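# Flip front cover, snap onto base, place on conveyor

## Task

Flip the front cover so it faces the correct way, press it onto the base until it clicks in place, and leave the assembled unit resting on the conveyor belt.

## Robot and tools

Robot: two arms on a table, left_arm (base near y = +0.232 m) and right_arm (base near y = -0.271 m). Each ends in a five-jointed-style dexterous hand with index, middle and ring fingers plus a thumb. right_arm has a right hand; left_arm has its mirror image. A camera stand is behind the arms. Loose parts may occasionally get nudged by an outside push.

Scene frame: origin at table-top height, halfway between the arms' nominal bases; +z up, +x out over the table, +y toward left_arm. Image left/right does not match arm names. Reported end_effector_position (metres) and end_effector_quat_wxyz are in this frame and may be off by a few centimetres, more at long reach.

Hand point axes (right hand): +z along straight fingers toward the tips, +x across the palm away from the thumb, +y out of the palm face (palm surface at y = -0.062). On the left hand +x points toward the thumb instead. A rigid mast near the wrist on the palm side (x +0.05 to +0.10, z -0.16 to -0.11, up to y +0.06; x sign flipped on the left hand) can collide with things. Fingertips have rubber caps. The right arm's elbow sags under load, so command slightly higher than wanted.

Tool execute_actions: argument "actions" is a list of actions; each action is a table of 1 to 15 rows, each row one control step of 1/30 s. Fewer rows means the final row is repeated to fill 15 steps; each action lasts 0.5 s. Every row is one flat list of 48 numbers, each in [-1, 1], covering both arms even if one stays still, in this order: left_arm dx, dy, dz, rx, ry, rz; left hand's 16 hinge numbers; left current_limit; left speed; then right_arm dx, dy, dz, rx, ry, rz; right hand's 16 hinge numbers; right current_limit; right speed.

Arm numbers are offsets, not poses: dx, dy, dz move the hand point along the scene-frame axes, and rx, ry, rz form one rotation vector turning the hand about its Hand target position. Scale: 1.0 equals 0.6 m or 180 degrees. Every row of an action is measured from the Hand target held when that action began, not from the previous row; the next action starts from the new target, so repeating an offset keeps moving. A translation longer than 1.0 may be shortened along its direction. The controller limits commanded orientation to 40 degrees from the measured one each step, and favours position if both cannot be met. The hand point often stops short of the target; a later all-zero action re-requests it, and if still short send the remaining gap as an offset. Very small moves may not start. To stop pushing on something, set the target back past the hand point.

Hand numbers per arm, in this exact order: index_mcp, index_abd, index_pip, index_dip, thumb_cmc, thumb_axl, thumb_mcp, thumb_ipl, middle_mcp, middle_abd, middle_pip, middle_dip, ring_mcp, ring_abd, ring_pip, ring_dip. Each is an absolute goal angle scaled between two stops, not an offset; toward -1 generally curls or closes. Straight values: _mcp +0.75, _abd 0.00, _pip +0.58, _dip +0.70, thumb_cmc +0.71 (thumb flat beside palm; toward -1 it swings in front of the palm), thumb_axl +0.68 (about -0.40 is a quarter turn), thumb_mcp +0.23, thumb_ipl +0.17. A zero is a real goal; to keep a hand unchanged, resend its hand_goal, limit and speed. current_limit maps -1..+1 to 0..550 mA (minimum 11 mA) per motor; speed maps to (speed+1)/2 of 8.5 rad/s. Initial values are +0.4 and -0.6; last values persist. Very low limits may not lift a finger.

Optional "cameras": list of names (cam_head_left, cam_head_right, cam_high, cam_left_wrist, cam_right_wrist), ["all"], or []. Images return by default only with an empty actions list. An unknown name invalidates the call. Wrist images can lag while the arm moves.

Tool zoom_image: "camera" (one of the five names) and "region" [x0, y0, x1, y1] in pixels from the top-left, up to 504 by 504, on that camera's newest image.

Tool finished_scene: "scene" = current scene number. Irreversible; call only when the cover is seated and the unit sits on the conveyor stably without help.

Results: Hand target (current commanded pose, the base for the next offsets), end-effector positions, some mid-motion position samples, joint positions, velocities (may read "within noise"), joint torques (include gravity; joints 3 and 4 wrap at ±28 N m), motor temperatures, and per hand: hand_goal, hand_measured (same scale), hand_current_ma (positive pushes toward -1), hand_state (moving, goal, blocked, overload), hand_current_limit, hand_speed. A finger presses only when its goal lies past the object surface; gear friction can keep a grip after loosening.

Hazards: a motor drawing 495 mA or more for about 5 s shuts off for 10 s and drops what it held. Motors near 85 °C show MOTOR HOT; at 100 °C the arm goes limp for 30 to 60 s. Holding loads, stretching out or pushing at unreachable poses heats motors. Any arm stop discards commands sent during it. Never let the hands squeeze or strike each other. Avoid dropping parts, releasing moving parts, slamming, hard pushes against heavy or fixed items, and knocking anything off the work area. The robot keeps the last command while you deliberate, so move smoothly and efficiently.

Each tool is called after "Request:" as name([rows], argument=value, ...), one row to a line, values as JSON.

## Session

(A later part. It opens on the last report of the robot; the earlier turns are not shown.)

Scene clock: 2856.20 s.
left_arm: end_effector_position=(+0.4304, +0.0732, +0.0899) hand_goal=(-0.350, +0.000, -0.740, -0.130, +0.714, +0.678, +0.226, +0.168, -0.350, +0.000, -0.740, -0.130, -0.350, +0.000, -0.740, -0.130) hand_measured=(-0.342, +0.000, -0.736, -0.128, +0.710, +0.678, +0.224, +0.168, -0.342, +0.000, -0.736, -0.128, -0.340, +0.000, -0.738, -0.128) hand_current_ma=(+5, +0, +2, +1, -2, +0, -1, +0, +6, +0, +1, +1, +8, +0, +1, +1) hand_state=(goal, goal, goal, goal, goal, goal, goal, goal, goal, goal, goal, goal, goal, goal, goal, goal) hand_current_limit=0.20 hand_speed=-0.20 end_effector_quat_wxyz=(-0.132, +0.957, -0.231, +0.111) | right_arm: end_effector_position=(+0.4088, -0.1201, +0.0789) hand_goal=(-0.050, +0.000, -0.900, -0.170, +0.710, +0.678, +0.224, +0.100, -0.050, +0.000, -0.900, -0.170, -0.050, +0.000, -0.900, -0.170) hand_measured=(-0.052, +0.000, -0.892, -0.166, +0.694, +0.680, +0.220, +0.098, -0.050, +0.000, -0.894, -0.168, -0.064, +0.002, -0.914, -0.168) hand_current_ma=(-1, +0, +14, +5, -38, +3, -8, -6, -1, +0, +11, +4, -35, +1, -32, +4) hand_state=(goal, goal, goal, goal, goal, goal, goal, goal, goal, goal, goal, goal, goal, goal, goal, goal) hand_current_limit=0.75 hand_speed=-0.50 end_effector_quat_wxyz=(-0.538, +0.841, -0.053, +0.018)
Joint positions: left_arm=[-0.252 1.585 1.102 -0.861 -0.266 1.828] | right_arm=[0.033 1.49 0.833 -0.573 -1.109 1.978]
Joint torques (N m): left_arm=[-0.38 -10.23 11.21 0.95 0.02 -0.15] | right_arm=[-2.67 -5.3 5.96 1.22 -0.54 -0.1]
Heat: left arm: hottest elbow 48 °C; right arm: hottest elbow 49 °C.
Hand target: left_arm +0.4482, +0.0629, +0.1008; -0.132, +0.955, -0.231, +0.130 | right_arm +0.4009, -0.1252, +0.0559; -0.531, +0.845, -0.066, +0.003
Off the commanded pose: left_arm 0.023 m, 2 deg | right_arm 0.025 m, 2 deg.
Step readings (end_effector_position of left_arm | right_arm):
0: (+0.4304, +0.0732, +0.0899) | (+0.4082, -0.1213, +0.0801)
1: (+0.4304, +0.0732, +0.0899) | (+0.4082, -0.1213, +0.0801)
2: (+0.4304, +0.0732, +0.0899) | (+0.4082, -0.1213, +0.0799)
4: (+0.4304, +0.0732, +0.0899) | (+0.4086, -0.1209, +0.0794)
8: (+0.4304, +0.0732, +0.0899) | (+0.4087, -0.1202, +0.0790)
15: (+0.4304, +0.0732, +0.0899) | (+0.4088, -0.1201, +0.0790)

Request:
execute_actions([
  [[0,0,0,0,0,0,-0.35,0,-0.74,-0.13,0.714,0.678,0.226,0.168,-0.35,0,-0.74,-0.13,-0.35,0,-0.74,-0.13,0.2,-0.2,0,0.0,0.015,0,-0.022,0,-0.05,0,-0.9,-0.17,0.71,0.678,0.2247,0.1,-0.05,0,-0.9,-0.17,-0.05,0,-0.9,-0.17,0.75,-0.5]],
  [[0,0,0,0,0,0,-0.35,0,-0.74,-0.13,0.714,0.678,0.226,0.168,-0.35,0,-0.74,-0.13,-0.35,0,-0.74,-0.13,0.2,-0.2,-0.002,0.0,-0.015,0,0,0,-0.05,0,-0.9,-0.17,0.71,0.678,0.2247,0.1,-0.05,0,-0.9,-0.17,-0.05,0,-0.9,-0.17,0.75,-0.5]],
])

Scene clock: 2861.97 s.
left_arm: end_effector_position=(+0.4304, +0.0732, +0.0899) hand_goal=(-0.350, +0.000, -0.740, -0.130, +0.714, +0.678, +0.226, +0.168, -0.350, +0.000, -0.740, -0.130, -0.350, +0.000, -0.740, -0.130) hand_measured=(-0.342, +0.000, -0.736, -0.128, +0.710, +0.678, +0.224, +0.168, -0.342, +0.000, -0.736, -0.128, -0.340, +0.000, -0.738, -0.128) hand_current_ma=(+5, +0, +2, +1, -2, +0, -1, +0, +6, +0, +1, +1, +8, +0, +1, +1) hand_state=(goal, goal, goal, goal, goal, goal, goal, goal, goal, goal, goal, goal, goal, goal, goal, goal) hand_current_limit=0.20 hand_speed=-0.20 end_effector_quat_wxyz=(-0.132, +0.957, -0.231, +0.111) | right_arm: end_effector_position=(+0.4097, -0.1199, +0.0749) hand_goal=(-0.050, +0.000, -0.900, -0.170, +0.710, +0.678, +0.224, +0.100, -0.050, +0.000, -0.900, -0.170, -0.050, +0.000, -0.900, -0.170) hand_measured=(-0.058, +0.002, -0.910, -0.166, +0.694, +0.680, +0.220, +0.098, -0.058, +0.000, -0.906, -0.168, -0.058, +0.000, -0.904, -0.168) hand_current_ma=(-15, +2, -21, +5, -38, +3, -8, -6, -17, +0, -11, +4, -16, +0, -5, +4) hand_state=(goal, goal, goal, goal, goal, goal, goal, goal, goal, goal, goal, goal, goal, goal, goal, goal) hand_current_limit=0.75 hand_speed=-0.50 end_effector_quat_wxyz=(-0.542, +0.839, -0.037, +0.041)
Joint positions: left_arm=[-0.252 1.585 1.102 -0.861 -0.266 1.828] | right_arm=[0.033 1.472 0.795 -0.496 -1.11 1.978]
Joint torques (N m): left_arm=[-0.44 -10.23 11.21 0.94 0.02 -0.15] | right_arm=[-2.55 -6.42 5.33 1.35 -0.3 -0.11]
Heat: left arm: hottest elbow 48 °C; right arm: hottest elbow 48 °C.
Hand target: left_arm +0.4482, +0.0629, +0.1008; -0.132, +0.955, -0.231, +0.130 | right_arm +0.3996, -0.1252, +0.0560; -0.533, +0.844, -0.048, +0.032
Off the commanded pose: left_arm 0.023 m, 2 deg | right_arm 0.022 m, 2 deg.
Step readings (end_effector_position of left_arm | right_arm):
0: (+0.4304, +0.0732, +0.0899) | (+0.4088, -0.1201, +0.0789)
1: (+0.4304, +0.0732, +0.0899) | (+0.4087, -0.1201, +0.0787)
2: (+0.4304, +0.0732, +0.0899) | (+0.4091, -0.1201, +0.0783)
4: (+0.4304, +0.0732, +0.0899) | (+0.4093, -0.1200, +0.0773)
8: (+0.4304, +0.0732, +0.0899) | (+0.4090, -0.1202, +0.0765)
15: (+0.4304, +0.0732, +0.0899) | (+0.4090, -0.1203, +0.0762)
16: (+0.4304, +0.0732, +0.0899) | (+0.4090, -0.1203, +0.0761)
17: (+0.4304, +0.0732, +0.0899) | (+0.4091, -0.1203, +0.0760)
19: (+0.4304, +0.0732, +0.0899) | (+0.4093, -0.1201, +0.0757)
23: (+0.4304, +0.0732, +0.0899) | (+0.4095, -0.1200, +0.0749)
30: (+0.4304, +0.0732, +0.0899) | (+0.4097, -0.1199, +0.0749)

Request:
execute_actions([
  [[0,0,0,0,0,0,-0.35,0,-0.74,-0.13,0.714,0.678,0.226,0.168,-0.35,0,-0.74,-0.13,-0.35,0,-0.74,-0.13,0.2,-0.2,-0.006,-0.003,-0.025,-0.006,0.002,0,-0.05,0,-0.9,-0.17,0.71,0.678,0.2247,0.1,-0.05,0,-0.9,-0.17,-0.05,0,-0.9,-0.17,0.75,-0.5]],
  [[0,0,0,0,0,0,-0.35,0,-0.74,-0.13,0.714,0.678,0.226,0.168,-0.35,0,-0.74,-0.13,-0.35,0,-0.74,-0.13,0.2,-0.2,-0.006,-0.003,-0.025,-0.006,0.002,0,-0.05,0,-0.9,-0.17,0.71,0.678,0.2247,0.1,-0.05,0,-0.9,-0.17,-0.05,0,-0.9,-0.17,0.75,-0.5]],
])

Scene clock: 2866.30 s.
left_arm: end_effector_position=(+0.4304, +0.0732, +0.0899) hand_goal=(-0.350, +0.000, -0.740, -0.130, +0.714, +0.678, +0.226, +0.168, -0.350, +0.000, -0.740, -0.130, -0.350, +0.000, -0.740, -0.130) hand_measured=(-0.342, +0.000, -0.736, -0.128, +0.710, +0.678, +0.224, +0.168, -0.342, +0.000, -0.736, -0.128, -0.340, +0.000, -0.738, -0.128) hand_current_ma=(+5, +0, +2, +1, -2, +0, -1, +0, +6, +0, +1, +1, +8, +0, +1, +1) hand_state=(goal, goal, goal, goal, goal, goal, goal, goal, goal, goal, goal, goal, goal, goal, goal, goal) hand_current_limit=0.20 hand_speed=-0.20 end_effector_quat_wxyz=(-0.132, +0.957, -0.231, +0.111) | right_arm: end_effector_position=(+0.4095, -0.1192, +0.0730) hand_goal=(-0.050, +0.000, -0.900, -0.170, +0.710, +0.678, +0.224, +0.100, -0.050, +0.000, -0.900, -0.170, -0.050, +0.000, -0.900, -0.170) hand_measured=(-0.062, +0.010, -0.936, -0.166, +0.694, +0.680, +0.220, +0.098, -0.064, +0.008, -0.918, -0.168, -0.060, +0.004, -0.906, -0.168) hand_current_ma=(-29, +15, -100, +5, -38, +3, -8, -6, -33, +12, -42, +4, -22, +4, -10, +4) hand_state=(goal, goal, blocked, goal, goal, goal, goal, goal, goal, goal, goal, goal, goal, goal, goal, goal) hand_current_limit=0.75 hand_speed=-0.50 end_effector_quat_wxyz=(-0.544, +0.837, -0.037, +0.047)
Joint positions: left_arm=[-0.252 1.585 1.102 -0.861 -0.266 1.828] | right_arm=[0.034 1.468 0.78 -0.459 -1.111 1.996]
Joint torques (N m): left_arm=[-0.38 -10.23 11.21 0.94 0.02 -0.15] | right_arm=[-2.08 -3.31 3.41 1.36 1.09 -0.52]
Heat: left arm: hottest elbow 48 °C; right arm: hottest elbow 48 °C.
Hand target: left_arm +0.4482, +0.0629, +0.1008; -0.132, +0.955, -0.231, +0.130 | right_arm +0.3923, -0.1288, +0.0259; -0.517, +0.854, -0.051, +0.028
Off the commanded pose: left_arm 0.023 m, 2 deg | right_arm 0.051 m, 4 deg.
Step readings (end_effector_position of left_arm | right_arm):
0: (+0.4304, +0.0732, +0.0899) | (+0.4097, -0.1199, +0.0749)
1: (+0.4304, +0.0732, +0.0899) | (+0.4098, -0.1199, +0.0749)
2: (+0.4304, +0.0732, +0.0899) | (+0.4096, -0.1199, +0.0746)
4: (+0.4304, +0.0732, +0.0899) | (+0.4096, -0.1198, +0.0742)
8: (+0.4304, +0.0732, +0.0899) | (+0.4096, -0.1196, +0.0741)
15: (+0.4304, +0.0732, +0.0899) | (+0.4097, -0.1196, +0.0740)
16: (+0.4304, +0.0732, +0.0899) | (+0.4096, -0.1196, +0.0739)
17: (+0.4304, +0.0732, +0.0899) | (+0.4095, -0.1196, +0.0736)
19: (+0.4304, +0.0732, +0.0899) | (+0.4095, -0.1195, +0.0733)
23: (+0.4304, +0.0732, +0.0899) | (+0.4096, -0.1193, +0.0732)
30: (+0.4304, +0.0732, +0.0899) | (+0.4097, -0.1192, +0.0731)

Request:
execute_actions([
  [[0,0,0,0,0,0,-0.35,0,-0.74,-0.13,0.714,0.678,0.226,0.168,-0.35,0,-0.74,-0.13,-0.35,0,-0.74,-0.13,0.2,-0.2,-0.006,-0.003,-0.025,-0.004,0.008,0,-0.05,0,-0.9,-0.17,0.71,0.678,0.2247,0.1,-0.05,0,-0.9,-0.17,-0.05,0,-0.9,-0.17,0.75,-0.5]],
  [[0,0,0,0,0,0,-0.35,0,-0.74,-0.13,0.714,0.678,0.226,0.168,-0.35,0,-0.74,-0.13,-0.35,0,-0.74,-0.13,0.2,-0.2,-0.006,-0.003,-0.025,-0.004,0.006,0,-0.05,0,-0.9,-0.17,0.71,0.678,0.2247,0.1,-0.05,0,-0.9,-0.17,-0.05,0,-0.9,-0.17,0.75,-0.5]],
], cameras=["cam_high","cam_left_wrist"])

Request:
zoom_image(camera="cam_left_wrist", region=[0, 100, 140, 310])

Scene clock: 2872.20 s.
left_arm: end_effector_position=(+0.4304, +0.0732, +0.0899) hand_goal=(-0.350, +0.000, -0.740, -0.130, +0.714, +0.678, +0.226, +0.168, -0.350, +0.000, -0.740, -0.130, -0.350, +0.000, -0.740, -0.130) hand_measured=(-0.342, +0.000, -0.736, -0.128, +0.710, +0.678, +0.224, +0.168, -0.342, +0.000, -0.736, -0.128, -0.340, +0.000, -0.738, -0.128) hand_current_ma=(+5, +0, +2, +1, -2, +0, -1, +0, +6, +0, +1, +1, +8, +0, +1, +1) hand_state=(goal, goal, goal, goal, goal, goal, goal, goal, goal, goal, goal, goal, goal, goal, goal, goal) hand_current_limit=0.20 hand_speed=-0.20 end_effector_quat_wxyz=(-0.132, +0.957, -0.231, +0.111) | right_arm: end_effector_position=(+0.4093, -0.1185, +0.0716) hand_goal=(-0.050, +0.000, -0.900, -0.170, +0.710, +0.678, +0.224, +0.100, -0.050, +0.000, -0.900, -0.170, -0.050, +0.000, -0.900, -0.170) hand_measured=(-0.068, +0.012, -0.952, -0.166, +0.694, +0.680, +0.220, +0.098, -0.070, +0.010, -0.928, -0.168, -0.068, +0.006, -0.910, -0.168) hand_current_ma=(-43, +20, -157, +5, -38, +3, -8, -6, -55, +17, -72, +4, -46, +8, -23, +4) hand_state=(goal, goal, blocked, goal, goal, goal, goal, goal, blocked, goal, blocked, goal, goal, goal, goal, goal) hand_current_limit=0.75 hand_speed=-0.50 end_effector_quat_wxyz=(-0.544, +0.837, -0.036, +0.047)
Joint positions: left_arm=[-0.252 1.585 1.102 -0.861 -0.266 1.828] | right_arm=[0.036 1.471 0.778 -0.452 -1.111 1.996]
Joint torques (N m): left_arm=[-0.38 -10.23 11.22 0.94 0.02 -0.15] | right_arm=[-2.26 0.21 1.94 1.26 1.85 -0.72]
Motor temperatures (°C): left_arm=[29 32 48 29 28 28] | right_arm=[27 34 47 25 33 26]
Heat: left arm: hottest elbow 48 °C; right arm: hottest elbow 47 °C.
Hand target: left_arm +0.4482, +0.0629, +0.1008; -0.132, +0.955, -0.231, +0.130 | right_arm +0.3852, -0.1324, -0.0041; -0.505, +0.861, -0.062, +0.010
Off the commanded pose: left_arm 0.023 m, 2 deg | right_arm 0.081 m, 7 deg.
Step readings (end_effector_position of left_arm | right_arm):
0: (+0.4304, +0.0732, +0.0899) | (+0.4096, -0.1192, +0.0730)
1: (+0.4304, +0.0732, +0.0899) | (+0.4096, -0.1192, +0.0730)
2: (+0.4304, +0.0732, +0.0899) | (+0.4096, -0.1192, +0.0730)
4: (+0.4304, +0.0732, +0.0899) | (+0.4093, -0.1192, +0.0728)
8: (+0.4304, +0.0732, +0.0899) | (+0.4093, -0.1191, +0.0727)
15: (+0.4304, +0.0732, +0.0899) | (+0.4094, -0.1191, +0.0727)
16: (+0.4304, +0.0732, +0.0899) | (+0.4092, -0.1191, +0.0726)
17: (+0.4304, +0.0732, +0.0899) | (+0.4092, -0.1191, +0.0724)
19: (+0.4304, +0.0732, +0.0899) | (+0.4092, -0.1189, +0.0720)
23: (+0.4304, +0.0732, +0.0899) | (+0.4091, -0.1187, +0.0717)
30: (+0.4304, +0.0732, +0.0899) | (+0.4092, -0.1185, +0.0716)
camera_calibration:
cam_left_wrist: T_world_to_cam=[[-0.384423, 0.92095, 0.063798, 0.0626222], [0.426817, 0.116032, 0.896863, -0.311927], [0.818564, 0.372005, -0.437682, -0.21007], [0, 0, 0, 1]] pos_world=[0.329164, 0.0566685, 0.183817]
Images, in order (width x height): cam_high 504x504, cam_left_wrist 616x616.

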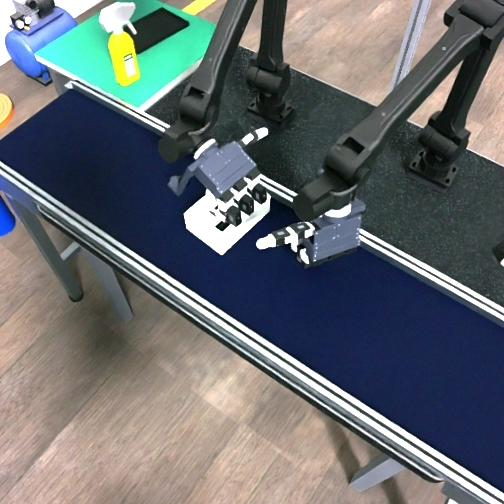

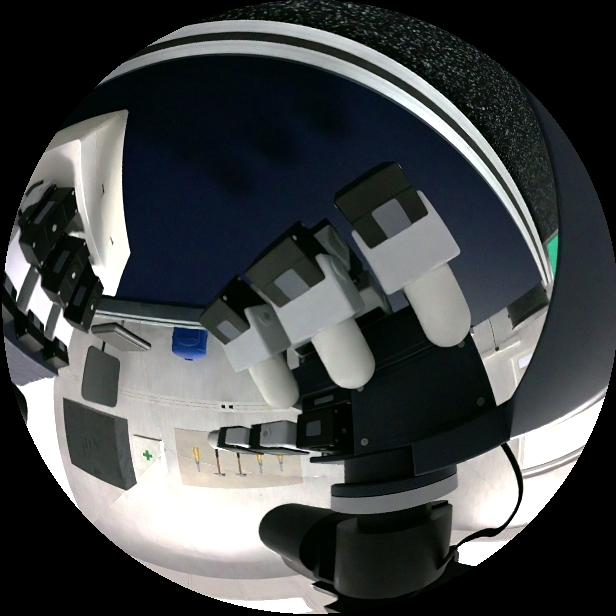

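Scaled by 2.400 from the camera's 616x616 image, which has a finer 880x880 frame.

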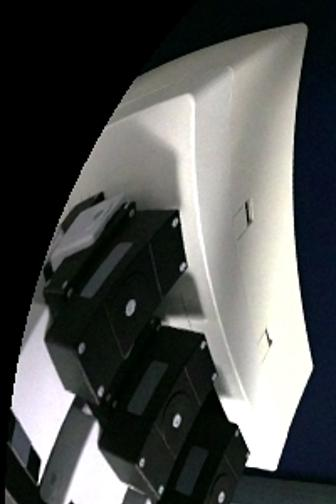

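Request:
execute_actions([
  [[0,0,0,0,0,0,-0.35,0,-0.74,-0.13,0.714,0.678,0.226,0.168,-0.35,0,-0.74,-0.13,-0.35,0,-0.74,-0.13,0.2,-0.2,0.012,0.006,0.05,0.008,-0.014,0,-0.05,0,-0.9,-0.17,0.71,0.678,0.2247,0.1,-0.05,0,-0.9,-0.17,-0.05,0,-0.9,-0.17,0.75,-0.5]],
  [[0,0,0,0,0,0,-0.35,0,-0.74,-0.13,0.714,0.678,0.226,0.168,-0.35,0,-0.74,-0.13,-0.35,0,-0.74,-0.13,0.2,-0.2,0.012,0.006,0.05,0.012,-0.004,0,-0.05,0,-0.9,-0.17,0.71,0.678,0.2247,0.1,-0.05,0,-0.9,-0.17,-0.05,0,-0.9,-0.17,0.75,-0.5]],
  [[0,0,0,0,0,0,-0.35,0,-0.74,-0.13,0.714,0.678,0.226,0.168,-0.35,0,-0.74,-0.13,-0.35,0,-0.74,-0.13,0.2,-0.2,0.01,0,0.04,0,0,0,-0.05,0,-0.9,-0.17,0.71,0.678,0.2247,0.1,-0.05,0,-0.9,-0.17,-0.05,0,-0.9,-0.17,0.75,-0.5]],
  [[0,0,0,0,0,0,-0.35,0,-0.74,-0.13,0.714,0.678,0.226,0.168,-0.35,0,-0.74,-0.13,-0.35,0,-0.74,-0.13,0.2,-0.2,0,0,0.07,0,0,0,-0.05,0,-0.9,-0.17,0.71,0.678,0.2247,0.1,-0.05,0,-0.9,-0.17,-0.05,0,-0.9,-0.17,0.75,-0.5]],
  [[0,0,0,0,0,0,-0.35,0,-0.74,-0.13,0.714,0.678,0.226,0.168,-0.35,0,-0.74,-0.13,-0.35,0,-0.74,-0.13,0.2,-0.2,-0.03,-0.05,0.12,0,0,0,-0.05,0,-0.9,-0.17,0.71,0.678,0.2247,0.1,-0.05,0,-0.9,-0.17,-0.05,0,-0.9,-0.17,0.75,-0.5]],
], cameras=["all"])

Scene clock: 2884.13 s.
left_arm: end_effector_position=(+0.4304, +0.0732, +0.0899) hand_goal=(-0.350, +0.000, -0.740, -0.130, +0.714, +0.678, +0.226, +0.168, -0.350, +0.000, -0.740, -0.130, -0.350, +0.000, -0.740, -0.130) hand_measured=(-0.342, +0.000, -0.736, -0.128, +0.710, +0.678, +0.224, +0.168, -0.342, +0.000, -0.736, -0.128, -0.340, +0.000, -0.738, -0.128) hand_current_ma=(+5, +0, +2, +1, -2, +0, -1, +0, +6, +0, +1, +1, +8, +0, +1, +1) hand_state=(goal, goal, goal, goal, goal, goal, goal, goal, goal, goal, goal, goal, goal, goal, goal, goal) hand_current_limit=0.20 hand_speed=-0.20 end_effector_quat_wxyz=(-0.132, +0.957, -0.231, +0.111) | right_arm: end_effector_position=(+0.3689, -0.1527, +0.1794) hand_goal=(-0.050, +0.000, -0.900, -0.170, +0.710, +0.678, +0.224, +0.100, -0.050, +0.000, -0.900, -0.170, -0.050, +0.000, -0.900, -0.170) hand_measured=(-0.052, +0.002, -0.900, -0.166, +0.694, +0.680, +0.220, +0.098, -0.052, +0.002, -0.900, -0.168, -0.052, -0.004, -0.900, -0.168) hand_current_ma=(-2, +2, +0, +5, -38, +3, -8, -6, -1, +1, +0, +4, -1, -4, +0, +4) hand_state=(goal, goal, goal, goal, goal, goal, goal, goal, goal, goal, goal, goal, goal, goal, goal, goal) hand_current_limit=0.75 hand_speed=-0.50 end_effector_quat_wxyz=(-0.532, +0.845, -0.060, +0.017)
Joint positions: left_arm=[-0.252 1.585 1.102 -0.861 -0.266 1.828] | right_arm=[-0.047 1.26 0.923 -1.043 -1.113 1.821]
Joint torques (N m): left_arm=[-0.38 -10.17 11.21 0.95 0.02 -0.15] | right_arm=[-2.61 -4.89 14.01 0.12 -1.06 -0.14]
Heat: left arm: hottest elbow 48 °C; right arm: hottest elbow 47 °C.
Hand target: left_arm +0.4482, +0.0629, +0.1008; -0.132, +0.955, -0.231, +0.130 | right_arm +0.3875, -0.1552, +0.1939; -0.533, +0.844, -0.048, +0.032
Off the commanded pose: left_arm 0.023 m, 2 deg | right_arm 0.024 m, 2 deg.
Step readings (end_effector_position of left_arm | right_arm):
0: (+0.4304, +0.0732, +0.0899) | (+0.4093, -0.1185, +0.0716)
1: (+0.4304, +0.0732, +0.0899) | (+0.4093, -0.1185, +0.0716)
2: (+0.4304, +0.0732, +0.0899) | (+0.4093, -0.1184, +0.0717)
4: (+0.4304, +0.0732, +0.0899) | (+0.4094, -0.1183, +0.0721)
8: (+0.4304, +0.0732, +0.0899) | (+0.4096, -0.1183, +0.0723)
15: (+0.4304, +0.0732, +0.0899) | (+0.4096, -0.1183, +0.0724)
16: (+0.4304, +0.0732, +0.0899) | (+0.4096, -0.1183, +0.0724)
17: (+0.4304, +0.0732, +0.0899) | (+0.4096, -0.1182, +0.0728)
19: (+0.4304, +0.0732, +0.0899) | (+0.4097, -0.1182, +0.0732)
23: (+0.4304, +0.0732, +0.0899) | (+0.4093, -0.1183, +0.0734)
30: (+0.4304, +0.0732, +0.0899) | (+0.4091, -0.1185, +0.0736)
31: (+0.4304, +0.0732, +0.0899) | (+0.4088, -0.1185, +0.0737)
32: (+0.4304, +0.0732, +0.0899) | (+0.4077, -0.1187, +0.0741)
34: (+0.4304, +0.0732, +0.0899) | (+0.4051, -0.1197, +0.0753)
38: (+0.4304, +0.0732, +0.0899) | (+0.3999, -0.1210, +0.0760)
45: (+0.4304, +0.0732, +0.0899) | (+0.3983, -0.1215, +0.0762)
46: (+0.4304, +0.0732, +0.0899) | (+0.3980, -0.1215, +0.0764)
47: (+0.4304, +0.0732, +0.0899) | (+0.3968, -0.1220, +0.0774)
49: (+0.4304, +0.0732, +0.0899) | (+0.3909, -0.1231, +0.0806)
53: (+0.4304, +0.0732, +0.0899) | (+0.3829, -0.1236, +0.0934)
60: (+0.4304, +0.0732, +0.0899) | (+0.3873, -0.1233, +0.1056)
61: (+0.4304, +0.0732, +0.0899) | (+0.3866, -0.1235, +0.1059)
62: (+0.4304, +0.0732, +0.0899) | (+0.3829, -0.1247, +0.1079)
64: (+0.4304, +0.0732, +0.0899) | (+0.3734, -0.1300, +0.1172)
68: (+0.4304, +0.0732, +0.0899) | (+0.3658, -0.1436, +0.1527)
75: (+0.4304, +0.0732, +0.0899) | (+0.3723, -0.1519, +0.1835)
camera_calibration:
cam_left_wrist: T_world_to_cam=[[-0.384423, 0.92095, 0.063798, 0.0626222], [0.426817, 0.116032, 0.896863, -0.311927], [0.818564, 0.372005, -0.437682, -0.21007], [0, 0, 0, 1]] pos_world=[0.329164, 0.0566685, 0.183817]
cam_right_wrist: T_world_to_cam=[[-0.827804, -0.179211, -0.531625, 0.405036], [-0.447095, -0.361681, 0.818103, -0.0824527], [-0.338891, 0.914915, 0.219277, 0.35485], [0, 0, 0, 1]] pos_world=[0.418682, -0.281892, 0.204972]

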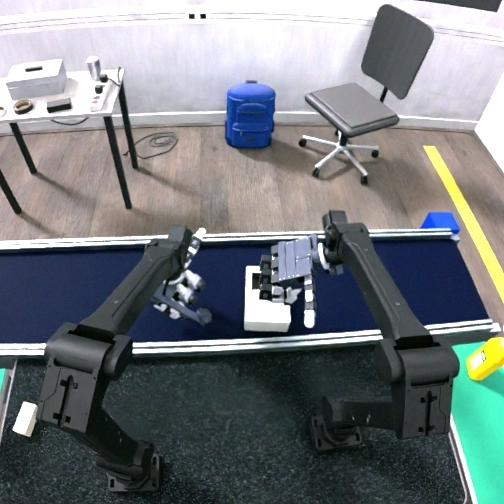

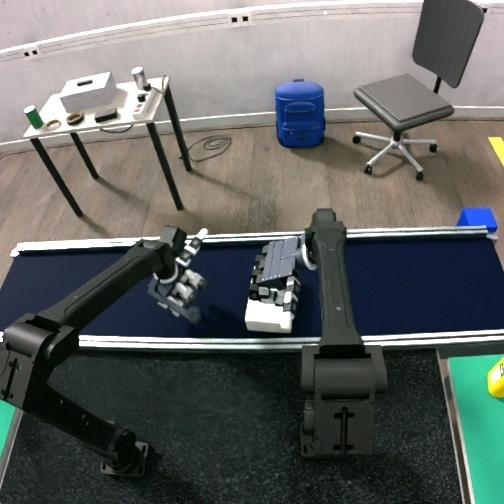

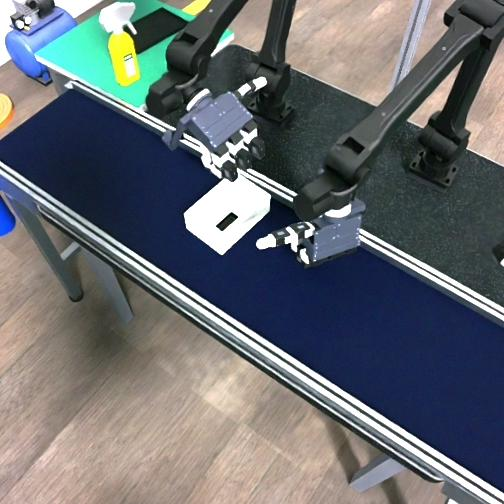

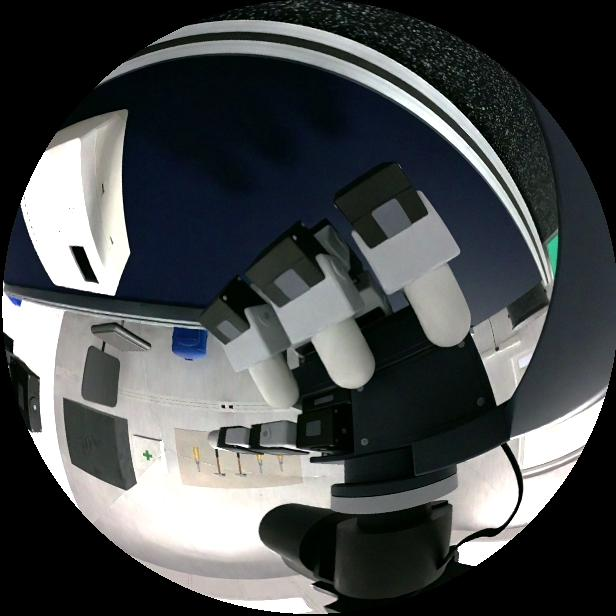

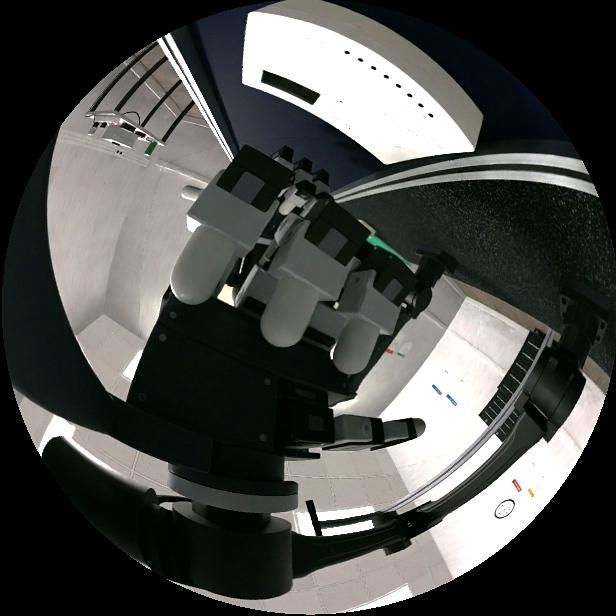

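Request:
zoom_image(camera="cam_right_wrist", region=[230, 0, 500, 180])

Request:
zoom_image(camera="cam_left_wrist", region=[10, 100, 140, 310])

Request:
zoom_image(camera="cam_high", region=[175, 165, 285, 265])

Scaled by 1.867 from the camera's 616x616 image, which has a finer 880x880 frame.

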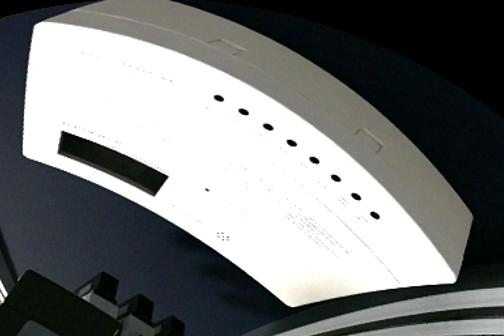

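Scaled by 2.400 from the camera's 616x616 image, which has a finer 880x880 frame.

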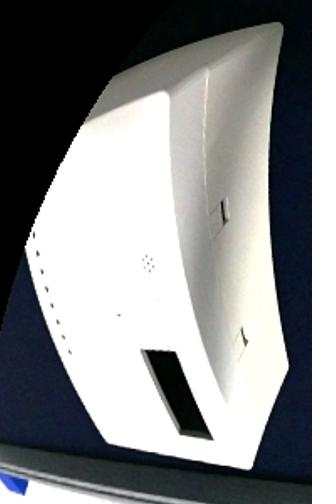

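Scaled by 4.582.

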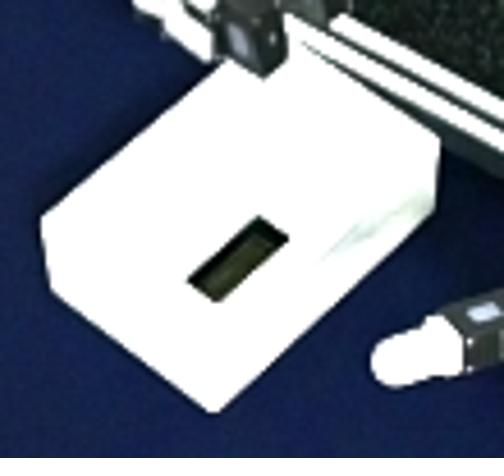

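Request:
execute_actions([
  [[0,0.1,0.1,0,0,0,-0.35,0,-0.74,-0.13,0.714,0.678,0.226,0.168,-0.35,0,-0.74,-0.13,-0.35,0,-0.74,-0.13,0.2,-0.2,-0.03,-0.1,0.1,0,0,0,-0.05,0,-0.9,-0.17,0.71,0.678,0.2247,0.1,-0.05,0,-0.9,-0.17,-0.05,0,-0.9,-0.17,0.5,-0.5]],
  [[0,0.1,0.08,0,0,0,-0.35,0,-0.74,-0.13,0.714,0.678,0.226,0.168,-0.35,0,-0.74,-0.13,-0.35,0,-0.74,-0.13,0.2,-0.2,-0.03,-0.08,0.05,0,0,0,-0.05,0,-0.9,-0.17,0.71,0.678,0.2247,0.1,-0.05,0,-0.9,-0.17,-0.05,0,-0.9,-0.17,0.5,-0.5]],
], cameras=["cam_head_left","cam_high"])

Request:
zoom_image(camera="cam_head_left", region=[225, 250, 315, 350])

Request:
zoom_image(camera="cam_high", region=[175, 165, 285, 265])

Scene clock: 2895.50 s.
left_arm: end_effector_position=(+0.4382, +0.1849, +0.1916) hand_goal=(-0.350, +0.000, -0.740, -0.130, +0.714, +0.678, +0.226, +0.168, -0.350, +0.000, -0.740, -0.130, -0.350, +0.000, -0.740, -0.130) hand_measured=(-0.342, +0.000, -0.736, -0.128, +0.710, +0.678, +0.224, +0.168, -0.342, +0.000, -0.736, -0.128, -0.340, +0.000, -0.738, -0.128) hand_current_ma=(+5, +0, +2, +1, -2, +0, -1, +0, +6, +0, +1, +1, +8, +0, +1, +1) hand_state=(goal, goal, goal, goal, goal, goal, goal, goal, goal, goal, goal, goal, goal, goal, goal, goal) hand_current_limit=0.20 hand_speed=-0.20 end_effector_quat_wxyz=(-0.130, +0.958, -0.226, +0.117) | right_arm: end_effector_position=(+0.3403, -0.2572, +0.2648) hand_goal=(-0.050, +0.000, -0.900, -0.170, +0.710, +0.678, +0.224, +0.100, -0.050, +0.000, -0.900, -0.170, -0.050, +0.000, -0.900, -0.170) hand_measured=(-0.050, +0.002, -0.900, -0.166, +0.694, +0.680, +0.220, +0.098, -0.050, +0.002, -0.900, -0.168, -0.050, -0.004, -0.900, -0.168) hand_current_ma=(+0, +2, +0, +5, -38, +3, -8, -6, +0, +1, +0, +4, +1, -4, +0, +4) hand_state=(goal, goal, goal, goal, goal, goal, goal, goal, goal, goal, goal, goal, goal, goal, goal, goal) hand_current_limit=0.50 hand_speed=-0.50 end_effector_quat_wxyz=(-0.508, +0.854, -0.099, +0.055)
Joint positions: left_arm=[0.002 1.461 1.24 -1.056 -0.195 2.07] | right_arm=[-0.358 1.206 1.124 -1.666 -1.063 1.377]
Joint torques (N m): left_arm=[0.21 -10.34 12 0.35 0.24 0.01] | right_arm=[-2.2 -5.42 14.01 -0.46 -0.72 -0.15]
Heat: left arm: hottest elbow 48 °C; right arm: hottest elbow 49 °C.
Hand target: left_arm +0.4482, +0.1828, +0.2087; -0.132, +0.955, -0.231, +0.130 | right_arm +0.3516, -0.2631, +0.2838; -0.533, +0.844, -0.048, +0.032
Off the commanded pose: left_arm 0.020 m, 2 deg | right_arm 0.023 m, 7 deg.
joint sent to its limit (right arm) — joint 4 (wrist pitch), lower limit. The joint targets are off in orientation, not in position.
Step readings (end_effector_position of left_arm | right_arm):
0: (+0.4304, +0.0732, +0.0899) | (+0.3690, -0.1527, +0.1794)
1: (+0.4305, +0.0732, +0.0900) | (+0.3687, -0.1531, +0.1796)
2: (+0.4304, +0.0747, +0.0908) | (+0.3658, -0.1559, +0.1815)
4: (+0.4277, +0.0800, +0.0957) | (+0.3576, -0.1652, +0.1892)
8: (+0.4301, +0.1072, +0.1179) | (+0.3519, -0.1943, +0.2166)
15: (+0.4410, +0.1256, +0.1486) | (+0.3525, -0.2088, +0.2444)
16: (+0.4406, +0.1253, +0.1492) | (+0.3519, -0.2092, +0.2450)
17: (+0.4388, +0.1267, +0.1498) | (+0.3497, -0.2120, +0.2456)
19: (+0.4336, +0.1331, +0.1526) | (+0.3433, -0.2207, +0.2476)
23: (+0.4345, +0.1647, +0.1684) | (+0.3386, -0.2470, +0.2551)
30: (+0.4406, +0.1851, +0.1918) | (+0.3399, -0.2567, +0.2651)
Images, in order (width x height): cam_head_left 504x504, cam_high 504x504.

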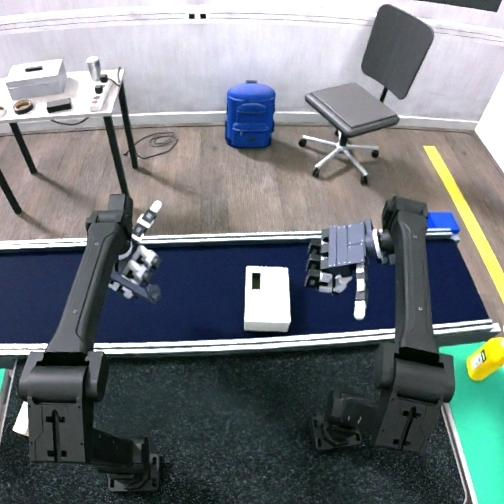

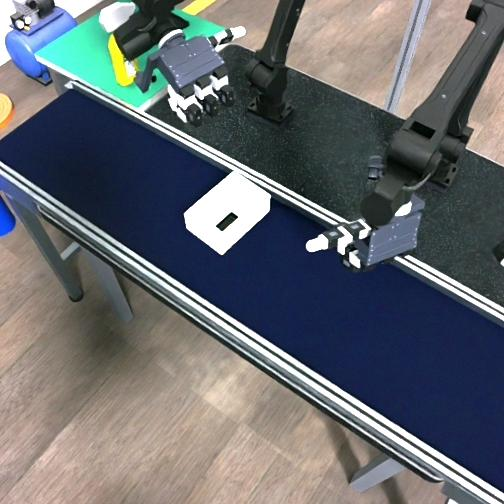

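Scaled by 5.040.

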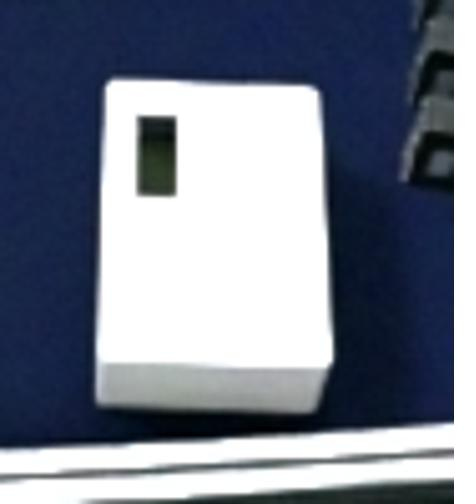

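Scaled by 4.582.

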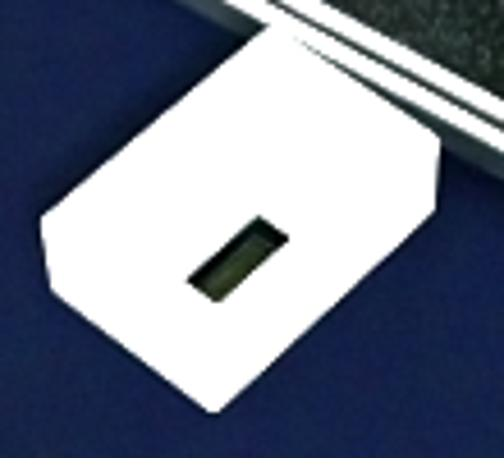

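Request:
finished_scene(scene=1)

The scene is finished: the task was done.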